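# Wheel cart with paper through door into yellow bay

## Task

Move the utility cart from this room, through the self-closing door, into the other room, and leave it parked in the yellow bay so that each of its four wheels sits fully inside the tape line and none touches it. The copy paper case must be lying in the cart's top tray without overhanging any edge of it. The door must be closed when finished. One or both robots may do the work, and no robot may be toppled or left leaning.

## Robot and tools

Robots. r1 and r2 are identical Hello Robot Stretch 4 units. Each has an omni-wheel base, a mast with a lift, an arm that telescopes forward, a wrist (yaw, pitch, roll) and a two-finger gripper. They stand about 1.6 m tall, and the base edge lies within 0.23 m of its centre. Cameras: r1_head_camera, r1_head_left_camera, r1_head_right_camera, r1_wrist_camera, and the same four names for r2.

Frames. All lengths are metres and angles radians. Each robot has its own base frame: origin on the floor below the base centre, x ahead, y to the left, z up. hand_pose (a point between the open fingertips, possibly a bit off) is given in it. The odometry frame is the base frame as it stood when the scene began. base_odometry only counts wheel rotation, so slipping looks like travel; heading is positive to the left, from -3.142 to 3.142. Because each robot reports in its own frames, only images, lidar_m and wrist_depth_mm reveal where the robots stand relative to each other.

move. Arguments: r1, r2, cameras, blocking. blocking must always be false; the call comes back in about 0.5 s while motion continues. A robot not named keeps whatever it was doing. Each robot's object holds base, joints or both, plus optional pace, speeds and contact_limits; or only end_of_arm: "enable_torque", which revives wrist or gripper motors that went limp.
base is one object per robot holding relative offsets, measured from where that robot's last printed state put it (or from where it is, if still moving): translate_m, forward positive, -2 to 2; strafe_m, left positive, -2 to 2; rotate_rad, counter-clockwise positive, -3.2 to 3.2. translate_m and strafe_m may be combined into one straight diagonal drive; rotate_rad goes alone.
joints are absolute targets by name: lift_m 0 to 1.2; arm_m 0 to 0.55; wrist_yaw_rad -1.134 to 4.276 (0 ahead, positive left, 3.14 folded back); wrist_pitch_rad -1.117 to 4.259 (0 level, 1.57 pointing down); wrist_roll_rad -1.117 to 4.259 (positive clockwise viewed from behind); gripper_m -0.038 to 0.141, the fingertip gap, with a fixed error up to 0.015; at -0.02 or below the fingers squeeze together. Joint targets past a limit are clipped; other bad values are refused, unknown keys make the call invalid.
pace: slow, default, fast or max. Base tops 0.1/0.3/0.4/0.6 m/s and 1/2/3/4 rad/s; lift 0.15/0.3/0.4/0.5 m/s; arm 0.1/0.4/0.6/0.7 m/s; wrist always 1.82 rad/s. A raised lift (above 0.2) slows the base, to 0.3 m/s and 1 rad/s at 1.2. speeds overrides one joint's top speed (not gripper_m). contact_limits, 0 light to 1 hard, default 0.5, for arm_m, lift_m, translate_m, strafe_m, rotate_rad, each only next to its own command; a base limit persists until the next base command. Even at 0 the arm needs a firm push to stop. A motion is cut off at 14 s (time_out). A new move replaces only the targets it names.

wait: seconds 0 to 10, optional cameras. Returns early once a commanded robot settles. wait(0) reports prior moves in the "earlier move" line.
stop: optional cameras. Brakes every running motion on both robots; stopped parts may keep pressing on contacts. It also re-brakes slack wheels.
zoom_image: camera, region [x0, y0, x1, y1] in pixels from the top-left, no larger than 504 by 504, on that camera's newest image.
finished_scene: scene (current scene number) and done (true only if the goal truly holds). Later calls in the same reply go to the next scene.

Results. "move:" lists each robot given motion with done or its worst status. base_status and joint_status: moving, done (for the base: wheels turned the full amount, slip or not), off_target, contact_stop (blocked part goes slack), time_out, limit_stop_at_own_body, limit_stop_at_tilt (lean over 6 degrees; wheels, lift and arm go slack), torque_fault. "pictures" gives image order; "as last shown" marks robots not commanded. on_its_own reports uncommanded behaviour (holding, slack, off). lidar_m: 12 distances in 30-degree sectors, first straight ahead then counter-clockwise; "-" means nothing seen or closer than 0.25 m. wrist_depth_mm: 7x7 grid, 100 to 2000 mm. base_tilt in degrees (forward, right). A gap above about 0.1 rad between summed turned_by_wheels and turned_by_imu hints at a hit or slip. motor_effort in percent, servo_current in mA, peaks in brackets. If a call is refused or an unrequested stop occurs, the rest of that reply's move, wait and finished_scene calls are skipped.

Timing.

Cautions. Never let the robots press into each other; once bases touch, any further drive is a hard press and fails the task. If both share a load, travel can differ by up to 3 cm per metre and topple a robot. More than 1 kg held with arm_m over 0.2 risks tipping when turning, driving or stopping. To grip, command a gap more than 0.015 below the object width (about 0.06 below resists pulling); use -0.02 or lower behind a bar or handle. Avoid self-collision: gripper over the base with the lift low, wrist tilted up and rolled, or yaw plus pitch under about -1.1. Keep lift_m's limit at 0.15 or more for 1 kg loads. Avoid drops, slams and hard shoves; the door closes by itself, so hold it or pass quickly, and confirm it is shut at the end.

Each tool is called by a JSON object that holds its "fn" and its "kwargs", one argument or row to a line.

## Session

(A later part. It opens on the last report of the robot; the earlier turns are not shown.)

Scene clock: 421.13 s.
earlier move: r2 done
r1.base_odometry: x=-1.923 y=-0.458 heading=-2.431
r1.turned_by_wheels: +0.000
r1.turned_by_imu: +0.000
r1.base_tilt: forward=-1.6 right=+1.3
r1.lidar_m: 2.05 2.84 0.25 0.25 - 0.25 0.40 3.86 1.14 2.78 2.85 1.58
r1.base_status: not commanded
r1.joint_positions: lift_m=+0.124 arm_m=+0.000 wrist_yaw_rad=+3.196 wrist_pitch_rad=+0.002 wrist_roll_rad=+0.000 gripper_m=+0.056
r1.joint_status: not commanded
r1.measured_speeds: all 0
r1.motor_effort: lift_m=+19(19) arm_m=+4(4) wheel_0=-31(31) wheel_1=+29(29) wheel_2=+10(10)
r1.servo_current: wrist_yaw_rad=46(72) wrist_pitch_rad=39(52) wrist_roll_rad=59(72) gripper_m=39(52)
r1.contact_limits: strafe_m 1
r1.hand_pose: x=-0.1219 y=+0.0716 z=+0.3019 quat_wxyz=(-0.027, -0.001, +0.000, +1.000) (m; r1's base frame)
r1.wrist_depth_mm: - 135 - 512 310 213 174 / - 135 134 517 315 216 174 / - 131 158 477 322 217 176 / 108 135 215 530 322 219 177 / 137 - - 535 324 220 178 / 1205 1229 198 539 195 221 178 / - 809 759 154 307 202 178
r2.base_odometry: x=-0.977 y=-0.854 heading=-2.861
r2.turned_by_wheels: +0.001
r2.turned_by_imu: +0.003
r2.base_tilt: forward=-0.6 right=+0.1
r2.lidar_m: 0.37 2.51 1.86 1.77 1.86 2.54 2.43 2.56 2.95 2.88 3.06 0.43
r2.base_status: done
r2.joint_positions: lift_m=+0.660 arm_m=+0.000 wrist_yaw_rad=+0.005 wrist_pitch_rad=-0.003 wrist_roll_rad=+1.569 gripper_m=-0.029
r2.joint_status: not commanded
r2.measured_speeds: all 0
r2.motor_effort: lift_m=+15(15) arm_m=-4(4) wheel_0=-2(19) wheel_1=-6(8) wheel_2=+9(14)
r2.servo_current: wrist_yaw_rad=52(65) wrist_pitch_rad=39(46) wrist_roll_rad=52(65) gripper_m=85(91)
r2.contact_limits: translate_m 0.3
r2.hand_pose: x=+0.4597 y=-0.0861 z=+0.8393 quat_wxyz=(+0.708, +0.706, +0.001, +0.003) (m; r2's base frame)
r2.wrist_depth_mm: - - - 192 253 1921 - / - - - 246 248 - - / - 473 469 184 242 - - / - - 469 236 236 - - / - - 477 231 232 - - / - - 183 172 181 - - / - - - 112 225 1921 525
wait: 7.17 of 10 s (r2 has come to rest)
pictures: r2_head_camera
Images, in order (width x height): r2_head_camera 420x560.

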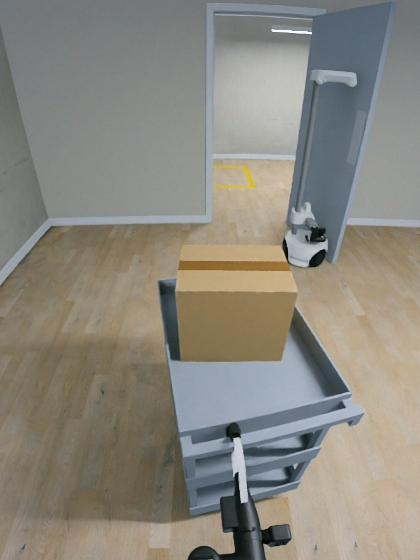

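{"fn": "move", "kwargs": {
  "blocking": false,
  "cameras": [],
  "r2": {"base":{"strafe_m":0.26},"pace":"slow"}
}}

{"fn": "wait", "kwargs": {
  "seconds": 5,
  "cameras": []
}}

{"fn": "move", "kwargs": {
  "blocking": false,
  "cameras": [],
  "r2": {"joints":{"gripper_m":0.13}}
}}

{"fn": "wait", "kwargs": {
  "seconds": 3,
  "cameras": []
}}

{"fn": "move", "kwargs": {
  "blocking": false,
  "cameras": [],
  "r2": {"base":{"strafe_m":-0.05},"pace":"slow"}
}}

{"fn": "wait", "kwargs": {
  "seconds": 3,
  "cameras": ["r2_head_camera"]
}}

{"fn": "move", "kwargs": {
  "blocking": false,
  "cameras": [],
  "r2": {"joints":{"gripper_m":-0.03}}
}}

{"fn": "wait", "kwargs": {
  "seconds": 4,
  "cameras": []
}}

Scene clock: 431.77 s.
move: r2 moving
r1: as last shown
r1.lidar_m: 2.10 2.83 0.25 0.25 - 0.25 0.39 3.81 1.15 2.76 2.87 1.60
r1.motor_effort: lift_m=+19(19) arm_m=+4(4) wheel_0=-30(31) wheel_1=+29(29) wheel_2=+10(10)
r1.servo_current: wrist_yaw_rad=65(65) wrist_pitch_rad=46(46) wrist_roll_rad=39(59) gripper_m=39(46)
r1.contact_limits: strafe_m 1
r1.wrist_depth_mm: - 135 - 512 314 214 174 / - 135 134 517 317 216 175 / - 131 158 473 319 217 176 / 108 135 214 530 324 219 177 / 137 - - 535 324 220 178 / 1229 1205 198 544 194 220 178 / - 809 768 154 307 202 178
r2.base_odometry: x=-0.973 y=-0.868 heading=-2.861
r2.turned_by_wheels: +0.000
r2.turned_by_imu: +0.000
r2.base_tilt: forward=-0.7 right=+0.1
r2.lidar_m: 0.37 2.48 1.86 1.77 1.87 2.53 2.43 2.58 3.02 2.90 3.07 0.42
r2.base_status: strafe_m moving
r2.joint_positions: lift_m=+0.660 arm_m=+0.000 wrist_yaw_rad=+0.002 wrist_pitch_rad=-0.003 wrist_roll_rad=+1.569 gripper_m=-0.029
r2.joint_status: not commanded
r2.measured_speeds: translate_m=+0.000 strafe_m=+0.057 rotate_rad=-0.001 lift_m=+0.000 arm_m=+0.000 wrist_yaw_rad=-0.031 wrist_pitch_rad=+0.000 wrist_roll_rad=+0.000
r2.motor_effort: lift_m=+15(15) arm_m=-4(4) wheel_0=-8(12) wheel_1=+6(8) wheel_2=+1(7)
r2.servo_current: wrist_yaw_rad=52(65) wrist_pitch_rad=46(46) wrist_roll_rad=46(59) gripper_m=78(91)
r2.hand_pose: x=+0.4594 y=-0.0870 z=+0.8393 quat_wxyz=(+0.708, +0.706, +0.000, +0.002) (m; r2's base frame)
r2.wrist_depth_mm: - - - 254 256 - - / - - - 248 250 - - / - 473 473 186 244 - - / - - 473 237 238 - - / - - 477 232 233 - - / - - 182 172 181 - - / - - - 112 223 1863 539
pictures: none
No camera images: "cameras" was empty.

Scene clock: 435.03 s.
earlier move: r2 done
r1.base_odometry: x=-1.923 y=-0.458 heading=-2.431
r1.turned_by_wheels: +0.000
r1.turned_by_imu: +0.000
r1.base_tilt: forward=-1.6 right=+1.3
r1.lidar_m: 5.02 2.88 0.25 0.25 - 0.25 0.42 3.87 1.14 2.78 2.86 1.71
r1.base_status: not commanded
r1.joint_positions: lift_m=+0.124 arm_m=+0.000 wrist_yaw_rad=+3.196 wrist_pitch_rad=+0.002 wrist_roll_rad=+0.000 gripper_m=+0.056
r1.joint_status: not commanded
r1.measured_speeds: all 0
r1.motor_effort: lift_m=+19(19) arm_m=+4(4) wheel_0=-31(31) wheel_1=+29(29) wheel_2=+10(10)
r1.servo_current: wrist_yaw_rad=46(72) wrist_pitch_rad=39(52) wrist_roll_rad=39(72) gripper_m=52(52)
r1.contact_limits: strafe_m 1
r1.hand_pose: x=-0.1219 y=+0.0716 z=+0.3019 quat_wxyz=(-0.027, -0.001, +0.000, +1.000) (m; r1's base frame)
r1.wrist_depth_mm: - 135 - 512 312 213 174 / - 134 135 512 317 216 174 / - 131 158 473 320 217 176 / 108 135 214 530 320 218 177 / 137 - - 535 324 220 178 / 1205 1255 198 544 194 220 178 / - 809 759 153 307 201 178
r2.base_odometry: x=-0.905 y=-1.104 heading=-2.861
r2.turned_by_wheels: +0.000
r2.turned_by_imu: -0.001
r2.base_tilt: forward=-0.7 right=+0.1
r2.lidar_m: 0.43 2.16 1.60 1.52 1.59 2.33 2.43 2.54 3.28 3.16 0.44 0.37
r2.base_status: done
r2.joint_positions: lift_m=+0.660 arm_m=+0.000 wrist_yaw_rad=-0.009 wrist_pitch_rad=-0.003 wrist_roll_rad=+1.569 gripper_m=-0.029
r2.joint_status: not commanded
r2.measured_speeds: all 0
r2.motor_effort: lift_m=+15(15) arm_m=-3(4) wheel_0=-5(17) wheel_1=+3(8) wheel_2=-3(7)
r2.servo_current: wrist_yaw_rad=65(72) wrist_pitch_rad=39(52) wrist_roll_rad=52(65) gripper_m=78(91)
r2.hand_pose: x=+0.4585 y=-0.0899 z=+0.8393 quat_wxyz=(+0.708, +0.707, -0.004, -0.002) (m; r2's base frame)
r2.wrist_depth_mm: - 389 384 191 193 - - / - 424 404 196 200 - - / - 455 439 205 208 - - / - - 480 215 215 741 - / - - - 164 224 1921 508 / - - 182 171 181 1756 1308 / - - - 112 246 - 272
wait: 3.27 of 5 s (r2 has come to rest)
pictures: none
No camera images: "cameras" was empty.

Scene clock: 435.53 s.
move: r2 moving
r1: as last shown
r1.lidar_m: 5.01 2.85 0.25 0.25 - 0.25 0.39 3.83 1.15 2.77 2.89 1.73
r1.servo_current: wrist_yaw_rad=59(59) wrist_pitch_rad=46(52) wrist_roll_rad=52(59) gripper_m=39(52)
r1.contact_limits: strafe_m 1
r1.wrist_depth_mm: - 134 - 512 312 213 173 / - 134 134 512 317 216 174 / - 131 158 477 320 218 176 / 108 135 215 530 322 219 177 / 137 - - 539 322 220 178 / 1205 1229 198 544 194 221 178 / - 809 759 154 307 202 178
r2.base_odometry: x=-0.905 y=-1.104 heading=-2.861
r2.turned_by_wheels: +0.000
r2.turned_by_imu: +0.000
r2.base_tilt: forward=-0.7 right=+0.0
r2.lidar_m: 0.41 2.14 1.57 1.51 1.57 2.29 2.44 2.56 3.24 3.15 0.47 0.39
r2.base_status: not commanded
r2.joint_positions: lift_m=+0.660 arm_m=+0.000 wrist_yaw_rad=-0.009 wrist_pitch_rad=-0.003 wrist_roll_rad=+1.569 gripper_m=-0.003
r2.joint_status: gripper_m moving
r2.measured_speeds: translate_m=+0.000 strafe_m=+0.000 rotate_rad=+0.001 lift_m=+0.000 arm_m=+0.000 wrist_yaw_rad=+0.000 wrist_pitch_rad=-0.002 wrist_roll_rad=+0.000
r2.motor_effort: lift_m=+15(15) arm_m=-3(4) wheel_0=-5(6) wheel_1=+3(3) wheel_2=-2(3)
r2.servo_current: wrist_yaw_rad=52(65) wrist_pitch_rad=39(39) wrist_roll_rad=39(52) gripper_m=104(104)
r2.hand_pose: x=+0.4585 y=-0.0899 z=+0.8393 quat_wxyz=(+0.708, +0.707, -0.004, -0.002) (m; r2's base frame)
r2.wrist_depth_mm: - 394 387 194 195 - - / - 424 413 149 202 - - / - 469 442 154 211 - - / - - 480 220 220 809 - / - - - 202 229 1921 512 / - - 186 175 181 1983 1281 / - - - 112 246 277 272
pictures: none
No camera images: "cameras" was empty.

Scene clock: 437.37 s.
earlier move: r2 done
r1.base_odometry: x=-1.923 y=-0.458 heading=-2.431
r1.turned_by_wheels: +0.000
r1.turned_by_imu: +0.000
r1.base_tilt: forward=-1.6 right=+1.3
r1.lidar_m: 5.02 2.85 0.25 0.25 - 0.25 0.41 3.85 1.15 2.75 2.86 1.69
r1.base_status: not commanded
r1.joint_positions: lift_m=+0.124 arm_m=+0.000 wrist_yaw_rad=+3.196 wrist_pitch_rad=+0.002 wrist_roll_rad=+0.000 gripper_m=+0.056
r1.joint_status: not commanded
r1.measured_speeds: all 0
r1.motor_effort: lift_m=+19(19) arm_m=+4(4) wheel_0=-31(31) wheel_1=+29(29) wheel_2=+10(10)
r1.servo_current: wrist_yaw_rad=46(72) wrist_pitch_rad=39(52) wrist_roll_rad=52(59) gripper_m=39(52)
r1.contact_limits: strafe_m 1
r1.hand_pose: x=-0.1219 y=+0.0716 z=+0.3019 quat_wxyz=(-0.027, -0.001, +0.000, +1.000) (m; r1's base frame)
r1.wrist_depth_mm: - 135 - 512 312 213 174 / - 134 134 517 315 216 175 / - 131 158 473 320 218 176 / 108 135 214 535 322 218 177 / 137 - - 539 324 220 178 / 1229 1229 198 539 195 221 178 / - 809 759 154 306 202 178
r2.base_odometry: x=-0.905 y=-1.104 heading=-2.861
r2.turned_by_wheels: +0.000
r2.turned_by_imu: +0.000
r2.base_tilt: forward=-0.7 right=+0.1
r2.lidar_m: 0.44 2.12 1.60 1.52 1.61 2.27 2.42 2.57 3.26 3.15 0.46 0.39
r2.base_status: not commanded
r2.joint_positions: lift_m=+0.660 arm_m=+0.000 wrist_yaw_rad=-0.009 wrist_pitch_rad=-0.003 wrist_roll_rad=+1.569 gripper_m=+0.130
r2.joint_status: all done
r2.measured_speeds: all 0
r2.motor_effort: lift_m=+15(15) arm_m=-3(4) wheel_0=-2(6) wheel_1=+3(4) wheel_2=-3(3)
r2.servo_current: wrist_yaw_rad=65(72) wrist_pitch_rad=46(52) wrist_roll_rad=39(59) gripper_m=52(124)
r2.hand_pose: x=+0.4585 y=-0.0899 z=+0.8393 quat_wxyz=(+0.708, +0.707, -0.004, -0.002) (m; r2's base frame)
r2.wrist_depth_mm: - 399 387 197 198 - - / - 430 413 204 206 - - / - 466 449 157 216 - - / - - 496 225 225 788 - / - - - 173 235 1921 504 / - - 190 187 241 1921 1281 / - - - 112 254 278 273
wait: 1.83 of 3 s (r2 has come to rest)
pictures: none
No camera images: "cameras" was empty.

Scene clock: 437.87 s.
move: r2 moving
r1: as last shown
r1.lidar_m: 5.01 2.83 0.25 0.26 - 0.25 0.39 3.86 1.15 2.77 2.86 1.71
r1.motor_effort: lift_m=+19(19) arm_m=+4(4) wheel_0=-30(31) wheel_1=+29(29) wheel_2=+10(10)
r1.servo_current: wrist_yaw_rad=39(72) wrist_pitch_rad=39(46) wrist_roll_rad=52(52) gripper_m=39(46)
r1.contact_limits: strafe_m 1
r1.wrist_depth_mm: - 134 - 512 314 213 174 / - 134 135 517 315 216 175 / - 131 158 473 319 218 176 / 108 135 215 525 320 219 177 / 137 - - 539 325 220 178 / 1229 1229 198 544 195 220 178 / - 809 759 153 306 202 178
r2.base_odometry: x=-0.908 y=-1.090 heading=-2.860
r2.turned_by_wheels: +0.001
r2.turned_by_imu: +0.001
r2.base_tilt: forward=-0.7 right=+0.1
r2.lidar_m: 0.40 2.17 1.61 1.54 1.62 2.28 2.44 2.56 3.23 3.14 0.45 0.39
r2.base_status: strafe_m moving
r2.joint_positions: lift_m=+0.660 arm_m=+0.000 wrist_yaw_rad=+0.000 wrist_pitch_rad=-0.003 wrist_roll_rad=+1.569 gripper_m=+0.130
r2.joint_status: not commanded
r2.measured_speeds: translate_m=+0.000 strafe_m=-0.055 rotate_rad=+0.001 lift_m=+0.000 arm_m=+0.000 wrist_yaw_rad=+0.025 wrist_pitch_rad=+0.000 wrist_roll_rad=+0.000
r2.motor_effort: lift_m=+15(15) arm_m=+5(5) wheel_0=+8(14) wheel_1=-4(7) wheel_2=-1(2)
r2.servo_current: wrist_yaw_rad=39(65) wrist_pitch_rad=46(52) wrist_roll_rad=52(59) gripper_m=46(52)
r2.hand_pose: x=+0.4593 y=-0.0874 z=+0.8393 quat_wxyz=(+0.708, +0.707, -0.001, +0.001) (m; r2's base frame)
r2.wrist_depth_mm: - 399 382 195 196 - - / - 421 407 202 204 - - / - 466 449 211 214 - - / - - 488 225 225 820 - / - - - 231 238 1808 492 / - - 186 191 191 1661 1229 / - - - 112 258 279 276
pictures: none
No camera images: "cameras" was empty.

Scene clock: 438.97 s.
earlier move: r2 done
r1.base_odometry: x=-1.923 y=-0.458 heading=-2.431
r1.turned_by_wheels: +0.000
r1.turned_by_imu: +0.000
r1.base_tilt: forward=-1.6 right=+1.3
r1.lidar_m: 5.02 2.85 0.25 0.28 - 0.25 0.39 3.84 1.14 2.78 2.88 1.70
r1.base_status: not commanded
r1.joint_positions: lift_m=+0.124 arm_m=+0.000 wrist_yaw_rad=+3.196 wrist_pitch_rad=+0.002 wrist_roll_rad=+0.000 gripper_m=+0.056
r1.joint_status: not commanded
r1.measured_speeds: all 0
r1.motor_effort: lift_m=+19(19) arm_m=+4(4) wheel_0=-31(31) wheel_1=+29(29) wheel_2=+10(10)
r1.servo_current: wrist_yaw_rad=46(72) wrist_pitch_rad=39(46) wrist_roll_rad=59(72) gripper_m=39(46)
r1.contact_limits: strafe_m 1
r1.hand_pose: x=-0.1219 y=+0.0716 z=+0.3019 quat_wxyz=(-0.027, -0.001, +0.000, +1.000) (m; r1's base frame)
r1.wrist_depth_mm: - 134 - 512 312 213 173 / - 134 135 517 315 216 175 / - 131 158 477 322 218 176 / 108 135 214 530 322 219 177 / 137 - - 535 324 220 178 / 1229 1255 198 544 194 221 178 / - 809 759 154 307 202 178
r2.base_odometry: x=-0.918 y=-1.056 heading=-2.861
r2.turned_by_wheels: -0.001
r2.turned_by_imu: +0.000
r2.base_tilt: forward=-0.6 right=+0.1
r2.lidar_m: 0.41 2.19 1.66 1.58 1.64 2.36 2.42 2.57 3.21 3.10 0.46 0.39
r2.base_status: done
r2.joint_positions: lift_m=+0.660 arm_m=+0.000 wrist_yaw_rad=+0.001 wrist_pitch_rad=-0.002 wrist_roll_rad=+1.569 gripper_m=+0.130
r2.joint_status: not commanded
r2.measured_speeds: all 0
r2.motor_effort: lift_m=+15(15) arm_m=+4(5) wheel_0=+5(19) wheel_1=-5(7) wheel_2=-1(2)
r2.servo_current: wrist_yaw_rad=46(65) wrist_pitch_rad=46(52) wrist_roll_rad=39(59) gripper_m=46(59)
r2.hand_pose: x=+0.4594 y=-0.0870 z=+0.8389 quat_wxyz=(+0.708, +0.707, +0.000, +0.001) (m; r2's base frame)
r2.wrist_depth_mm: - 382 141 193 193 - - / - 404 147 200 202 - - / - 442 154 212 211 - - / - 492 469 223 223 - - / - - 508 231 231 676 - / - - 187 241 240 1430 459 / - - - 112 - 1756 1229
wait: 1.10 of 3 s (r2 has come to rest)
pictures: r2_head_camera
Images, in order (width x height): r2_head_camera 420x560.

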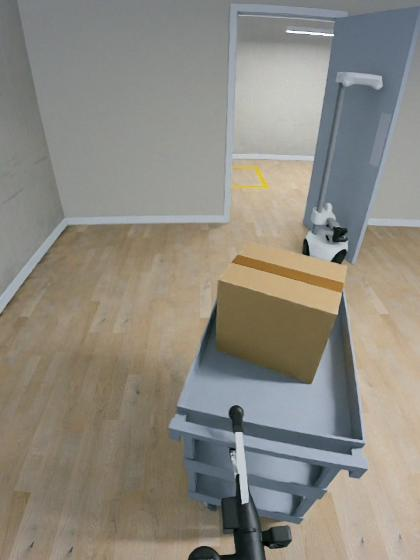

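Scene clock: 439.47 s.
move: r2 moving
r1: as last shown
r1.base_tilt: forward=-1.5 right=+1.3
r1.lidar_m: 5.00 2.85 0.25 0.25 - 0.25 0.40 3.87 1.16 2.78 2.88 1.70
r1.servo_current: wrist_yaw_rad=59(72) wrist_pitch_rad=39(52) wrist_roll_rad=52(59) gripper_m=46(46)
r1.contact_limits: strafe_m 1
r1.wrist_depth_mm: - 135 - 517 314 213 174 / - 135 134 517 315 216 175 / - 131 158 473 320 217 176 / 108 135 214 530 322 219 177 / 137 - - 535 324 220 178 / 1255 1229 198 539 194 220 178 / - 820 759 154 307 202 178
r2.base_odometry: x=-0.918 y=-1.056 heading=-2.861
r2.turned_by_wheels: +0.000
r2.turned_by_imu: +0.000
r2.base_tilt: forward=-0.7 right=+0.0
r2.lidar_m: 0.40 2.20 1.65 1.58 1.64 2.35 2.42 2.57 3.18 3.09 0.45 0.40
r2.base_status: not commanded
r2.joint_positions: lift_m=+0.660 arm_m=+0.000 wrist_yaw_rad=+0.001 wrist_pitch_rad=-0.002 wrist_roll_rad=+1.569 gripper_m=+0.117
r2.joint_status: gripper_m moving
r2.measured_speeds: all 0
r2.motor_effort: lift_m=+15(16) arm_m=+5(5) wheel_0=+5(5) wheel_1=-5(5) wheel_2=-1(1)
r2.servo_current: wrist_yaw_rad=59(59) wrist_pitch_rad=39(46) wrist_roll_rad=33(59) gripper_m=111(111)
r2.hand_pose: x=+0.4594 y=-0.0870 z=+0.8389 quat_wxyz=(+0.708, +0.707, +0.000, +0.001) (m; r2's base frame)
r2.wrist_depth_mm: - 379 141 193 193 - - / - 407 147 200 203 - - / - 439 154 211 211 - - / - 488 469 223 223 - - / - - 233 232 233 668 - / - - 189 241 200 1499 455 / - - - 112 - 1921 1182
pictures: none
No camera images: "cameras" was empty.

Scene clock: 441.30 s.
earlier move: r2 done
r1.base_odometry: x=-1.923 y=-0.458 heading=-2.431
r1.turned_by_wheels: +0.000
r1.turned_by_imu: +0.000
r1.base_tilt: forward=-1.6 right=+1.3
r1.lidar_m: 5.01 2.87 0.25 0.25 - 0.25 0.38 3.86 1.15 2.77 2.85 1.68
r1.base_status: not commanded
r1.joint_positions: lift_m=+0.124 arm_m=+0.000 wrist_yaw_rad=+3.196 wrist_pitch_rad=+0.002 wrist_roll_rad=+0.000 gripper_m=+0.056
r1.joint_status: not commanded
r1.measured_speeds: all 0
r1.motor_effort: lift_m=+19(19) arm_m=+4(4) wheel_0=-31(31) wheel_1=+29(29) wheel_2=+10(10)
r1.servo_current: wrist_yaw_rad=46(72) wrist_pitch_rad=46(52) wrist_roll_rad=52(72) gripper_m=46(46)
r1.contact_limits: strafe_m 1
r1.hand_pose: x=-0.1219 y=+0.0716 z=+0.3019 quat_wxyz=(-0.027, -0.001, +0.000, +1.000) (m; r1's base frame)
r1.wrist_depth_mm: - 134 - 508 314 214 173 / - 134 134 517 317 216 174 / - 131 158 477 319 218 176 / 108 135 215 530 322 218 177 / 137 - - 535 324 220 178 / 1229 1229 198 544 195 220 178 / - 809 768 154 306 201 178
r2.base_odometry: x=-0.918 y=-1.056 heading=-2.861
r2.turned_by_wheels: +0.000
r2.turned_by_imu: +0.000
r2.base_tilt: forward=-0.7 right=+0.1
r2.lidar_m: 0.42 2.23 1.66 1.56 1.63 2.36 2.44 2.59 3.19 3.09 0.47 0.38
r2.base_status: not commanded
r2.joint_positions: lift_m=+0.660 arm_m=+0.000 wrist_yaw_rad=+0.001 wrist_pitch_rad=-0.004 wrist_roll_rad=+1.569 gripper_m=-0.028
r2.joint_status: all done
r2.measured_speeds: all 0
r2.motor_effort: lift_m=+15(16) arm_m=+4(5) wheel_0=+2(6) wheel_1=-2(5) wheel_2=-2(3)
r2.servo_current: wrist_yaw_rad=59(59) wrist_pitch_rad=39(46) wrist_roll_rad=39(59) gripper_m=124(293)
r2.hand_pose: x=+0.4594 y=-0.0870 z=+0.8395 quat_wxyz=(+0.708, +0.707, -0.001, +0.002) (m; r2's base frame)
r2.wrist_depth_mm: - 384 366 135 185 - - / - 407 397 194 195 - - / - 449 433 202 204 - - / - - 469 212 214 - - / - - 517 164 225 - 530 / - - 182 171 180 1808 1281 / - - - 112 - 1983 1255
wait: 1.83 of 4 s (r2 has come to rest)
pictures: none
No camera images: "cameras" was empty.

{"fn": "move", "kwargs": {
  "blocking": false,
  "cameras": [],
  "r2": {"base":{"translate_m":0.35,"strafe_m":-0.11},"pace":"slow","contact_limits":{"translate_m":0.3}}
}}

{"fn": "wait", "kwargs": {
  "seconds": 10,
  "cameras": ["r2_head_camera"]
}}

Scene clock: 451.63 s.
move: r2 moving
r1: as last shown
r1.base_tilt: forward=-1.5 right=+1.3
r1.lidar_m: 5.00 2.80 0.25 0.25 - 0.25 0.38 3.85 1.12 2.76 2.87 1.71
r1.servo_current: wrist_yaw_rad=52(78) wrist_pitch_rad=46(46) wrist_roll_rad=52(65) gripper_m=46(46)
r1.contact_limits: strafe_m 1
r1.wrist_depth_mm: - 135 - 512 312 214 174 / - 134 135 517 315 216 175 / - 131 158 473 320 217 176 / 108 135 214 530 322 218 177 / 137 - - 535 325 220 178 / 1205 1229 198 544 194 221 178 / - 820 759 154 306 202 178
r2.base_odometry: x=-0.931 y=-1.056 heading=-2.861
r2.turned_by_wheels: +0.000
r2.turned_by_imu: +0.001
r2.base_tilt: forward=-0.7 right=+0.0
r2.lidar_m: 0.39 2.25 1.66 1.55 1.66 2.33 2.45 2.60 3.20 3.08 0.45 0.39
r2.base_status: translate_m moving; strafe_m moving
r2.joint_positions: lift_m=+0.660 arm_m=+0.000 wrist_yaw_rad=+0.001 wrist_pitch_rad=-0.004 wrist_roll_rad=+1.569 gripper_m=-0.029
r2.joint_status: not commanded
r2.measured_speeds: translate_m=+0.049 strafe_m=-0.014 rotate_rad=+0.001 lift_m=+0.000 arm_m=+0.000 wrist_yaw_rad=+0.000 wrist_pitch_rad=+0.000 wrist_roll_rad=+0.000
r2.motor_effort: lift_m=+15(16) arm_m=+4(4) wheel_0=+13(13) wheel_1=+5(7) wheel_2=-14(14)
r2.servo_current: wrist_yaw_rad=52(59) wrist_pitch_rad=46(46) wrist_roll_rad=52(52) gripper_m=91(117)
r2.contact_limits: translate_m 0.3
r2.hand_pose: x=+0.4594 y=-0.0870 z=+0.8395 quat_wxyz=(+0.708, +0.707, -0.001, +0.002) (m; r2's base frame)
r2.wrist_depth_mm: - 379 364 182 186 - - / - 410 394 193 193 - - / - 445 424 201 202 - - / - - 469 209 211 - - / - - 508 209 223 1983 535 / - - 182 169 181 1808 477 / - - - 112 243 - 1229
pictures: none
No camera images: "cameras" was empty.

Scene clock: 456.03 s.
earlier move: r2 done
r1.base_odometry: x=-1.923 y=-0.458 heading=-2.431
r1.turned_by_wheels: +0.000
r1.turned_by_imu: +0.000
r1.base_tilt: forward=-1.6 right=+1.3
r1.lidar_m: 1.48 2.86 0.25 0.25 - 0.25 0.37 3.84 1.15 2.77 2.88 1.39
r1.base_status: not commanded
r1.joint_positions: lift_m=+0.124 arm_m=+0.000 wrist_yaw_rad=+3.196 wrist_pitch_rad=+0.002 wrist_roll_rad=+0.000 gripper_m=+0.056
r1.joint_status: not commanded
r1.measured_speeds: all 0
r1.motor_effort: lift_m=+19(19) arm_m=+4(4) wheel_0=-31(31) wheel_1=+29(29) wheel_2=+10(10)
r1.servo_current: wrist_yaw_rad=52(78) wrist_pitch_rad=39(52) wrist_roll_rad=52(65) gripper_m=39(52)
r1.contact_limits: strafe_m 1
r1.hand_pose: x=-0.1219 y=+0.0716 z=+0.3019 quat_wxyz=(-0.027, -0.001, +0.000, +1.000) (m; r1's base frame)
r1.wrist_depth_mm: - 134 - 512 312 213 174 / - 134 134 517 317 216 175 / - 131 158 477 319 218 176 / 108 135 215 530 320 218 177 / 137 - - 535 322 220 178 / 1229 1229 198 544 194 221 178 / - 809 759 154 307 202 178
r2.base_odometry: x=-1.285 y=-1.048 heading=-2.860
r2.turned_by_wheels: +0.000
r2.turned_by_imu: +0.004
r2.base_tilt: forward=-0.7 right=+0.1
r2.lidar_m: 0.42 2.34 1.74 1.66 1.72 2.52 2.80 2.91 3.12 3.00 0.31 0.32
r2.base_status: done
r2.joint_positions: lift_m=+0.660 arm_m=+0.000 wrist_yaw_rad=+0.005 wrist_pitch_rad=-0.004 wrist_roll_rad=+1.569 gripper_m=-0.029
r2.joint_status: not commanded
r2.measured_speeds: all 0
r2.motor_effort: lift_m=+15(16) arm_m=+4(4) wheel_0=+9(20) wheel_1=+4(9) wheel_2=-4(16)
r2.servo_current: wrist_yaw_rad=59(59) wrist_pitch_rad=39(52) wrist_roll_rad=59(65) gripper_m=85(117)
r2.contact_limits: translate_m 0.3
r2.hand_pose: x=+0.4597 y=-0.0859 z=+0.8395 quat_wxyz=(+0.708, +0.707, +0.000, +0.003) (m; r2's base frame)
r2.wrist_depth_mm: - 353 - 132 134 - - / - 402 - - 151 150 - / - 504 452 - 166 627 - / - - 115 115 187 1756 496 / - - - 202 216 1921 1281 / - - 179 184 180 1756 1281 / - - - 112 312 - 1205
wait: 4.40 of 10 s (r2 has come to rest)
pictures: r2_head_camera
Images, in order (width x height): r2_head_camera 420x560.

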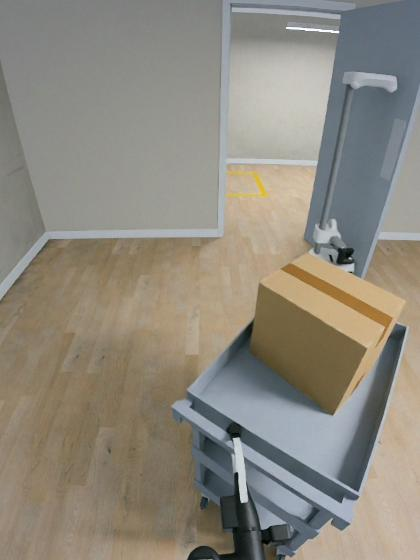

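{"fn": "move", "kwargs": {
  "blocking": false,
  "cameras": [],
  "r2": {"base":{"strafe_m":-0.42},"pace":"slow"}
}}

{"fn": "wait", "kwargs": {
  "seconds": 8,
  "cameras": ["r2_head_camera"]
}}

Scene clock: 471.43 s.
move: r2 moving
r1: as last shown
r1.lidar_m: 1.49 2.83 0.25 0.25 - 0.25 0.38 3.85 1.14 2.76 2.86 1.37
r1.servo_current: wrist_yaw_rad=59(59) wrist_pitch_rad=39(52) wrist_roll_rad=46(65) gripper_m=39(46)
r1.contact_limits: strafe_m 1
r1.wrist_depth_mm: - 135 - 512 314 213 173 / - 134 134 521 315 216 174 / - 131 158 477 320 218 176 / 108 135 215 530 322 219 177 / 137 - - 535 324 220 178 / 1255 1229 198 544 195 220 178 / - 809 750 154 307 202 178
r2.base_odometry: x=-1.289 y=-1.034 heading=-2.860
r2.turned_by_wheels: +0.001
r2.turned_by_imu: +0.001
r2.base_tilt: forward=-0.7 right=+0.1
r2.lidar_m: 0.42 2.36 1.77 1.69 1.74 2.56 2.78 2.92 3.07 2.99 0.33 0.32
r2.base_status: strafe_m moving
r2.joint_positions: lift_m=+0.660 arm_m=+0.000 wrist_yaw_rad=+0.007 wrist_pitch_rad=-0.004 wrist_roll_rad=+1.569 gripper_m=-0.029
r2.joint_status: not commanded
r2.measured_speeds: translate_m=+0.000 strafe_m=-0.055 rotate_rad=-0.003 lift_m=+0.000 arm_m=+0.000 wrist_yaw_rad=+0.012 wrist_pitch_rad=+0.000 wrist_roll_rad=+0.000
r2.motor_effort: lift_m=+15(16) arm_m=+4(4) wheel_0=+13(18) wheel_1=-5(7) wheel_2=-1(4)
r2.servo_current: wrist_yaw_rad=59(65) wrist_pitch_rad=46(52) wrist_roll_rad=33(52) gripper_m=78(91)
r2.hand_pose: x=+0.4599 y=-0.0853 z=+0.8395 quat_wxyz=(+0.708, +0.707, +0.001, +0.004) (m; r2's base frame)
r2.wrist_depth_mm: - 353 - - 133 - - / - 407 - - 145 147 - / - - - 163 163 603 569 / - - - 179 185 1808 488 / - - - 202 213 1921 1281 / - - 179 159 181 1808 1281 / - - - 112 286 - 1138
pictures: none
No camera images: "cameras" was empty.

Scene clock: 476.27 s.
earlier move: r2 done
r1.base_odometry: x=-1.923 y=-0.458 heading=-2.431
r1.turned_by_wheels: +0.000
r1.turned_by_imu: +0.000
r1.base_tilt: forward=-1.6 right=+1.3
r1.lidar_m: 1.18 2.85 0.25 0.27 - 0.25 0.35 3.86 1.13 2.77 2.84 1.19
r1.base_status: not commanded
r1.joint_positions: lift_m=+0.124 arm_m=+0.000 wrist_yaw_rad=+3.196 wrist_pitch_rad=+0.002 wrist_roll_rad=+0.000 gripper_m=+0.056
r1.joint_status: not commanded
r1.measured_speeds: all 0
r1.motor_effort: lift_m=+19(19) arm_m=+4(4) wheel_0=-31(31) wheel_1=+29(29) wheel_2=+10(10)
r1.servo_current: wrist_yaw_rad=46(72) wrist_pitch_rad=33(52) wrist_roll_rad=46(78) gripper_m=39(52)
r1.contact_limits: strafe_m 1
r1.hand_pose: x=-0.1219 y=+0.0716 z=+0.3019 quat_wxyz=(-0.027, -0.001, +0.000, +1.000) (m; r1's base frame)
r1.wrist_depth_mm: - 134 - 517 312 213 173 / - 134 135 517 315 216 174 / - 131 158 477 319 217 176 / 108 135 214 535 322 219 177 / 137 - - 539 324 220 178 / 1229 1229 198 539 195 220 178 / - 809 768 154 306 202 178
r2.base_odometry: x=-1.402 y=-0.644 heading=-2.860
r2.turned_by_wheels: -0.001
r2.turned_by_imu: +0.003
r2.base_tilt: forward=-0.7 right=+0.0
r2.lidar_m: 0.40 2.92 2.14 2.10 2.18 2.88 2.81 2.94 2.69 2.58 0.42 0.37
r2.base_status: done
r2.joint_positions: lift_m=+0.660 arm_m=+0.000 wrist_yaw_rad=+0.008 wrist_pitch_rad=-0.004 wrist_roll_rad=+1.569 gripper_m=-0.029
r2.joint_status: not commanded
r2.measured_speeds: all 0
r2.motor_effort: lift_m=+16(16) arm_m=+4(4) wheel_0=+5(18) wheel_1=-4(9) wheel_2=+1(4)
r2.servo_current: wrist_yaw_rad=72(72) wrist_pitch_rad=46(52) wrist_roll_rad=46(59) gripper_m=91(91)
r2.hand_pose: x=+0.4600 y=-0.0851 z=+0.8395 quat_wxyz=(+0.708, +0.707, +0.001, +0.004) (m; r2's base frame)
r2.wrist_depth_mm: - 368 353 173 175 - - / - 399 387 186 185 - - / - 449 427 192 196 - - / - - 473 204 208 759 - / - - 530 159 222 1921 521 / - - 182 171 182 1756 1308 / - - - 112 249 - 1229
wait: 4.83 of 8 s (r2 has come to rest)
pictures: r2_head_camera
Images, in order (width x height): r2_head_camera 420x560.

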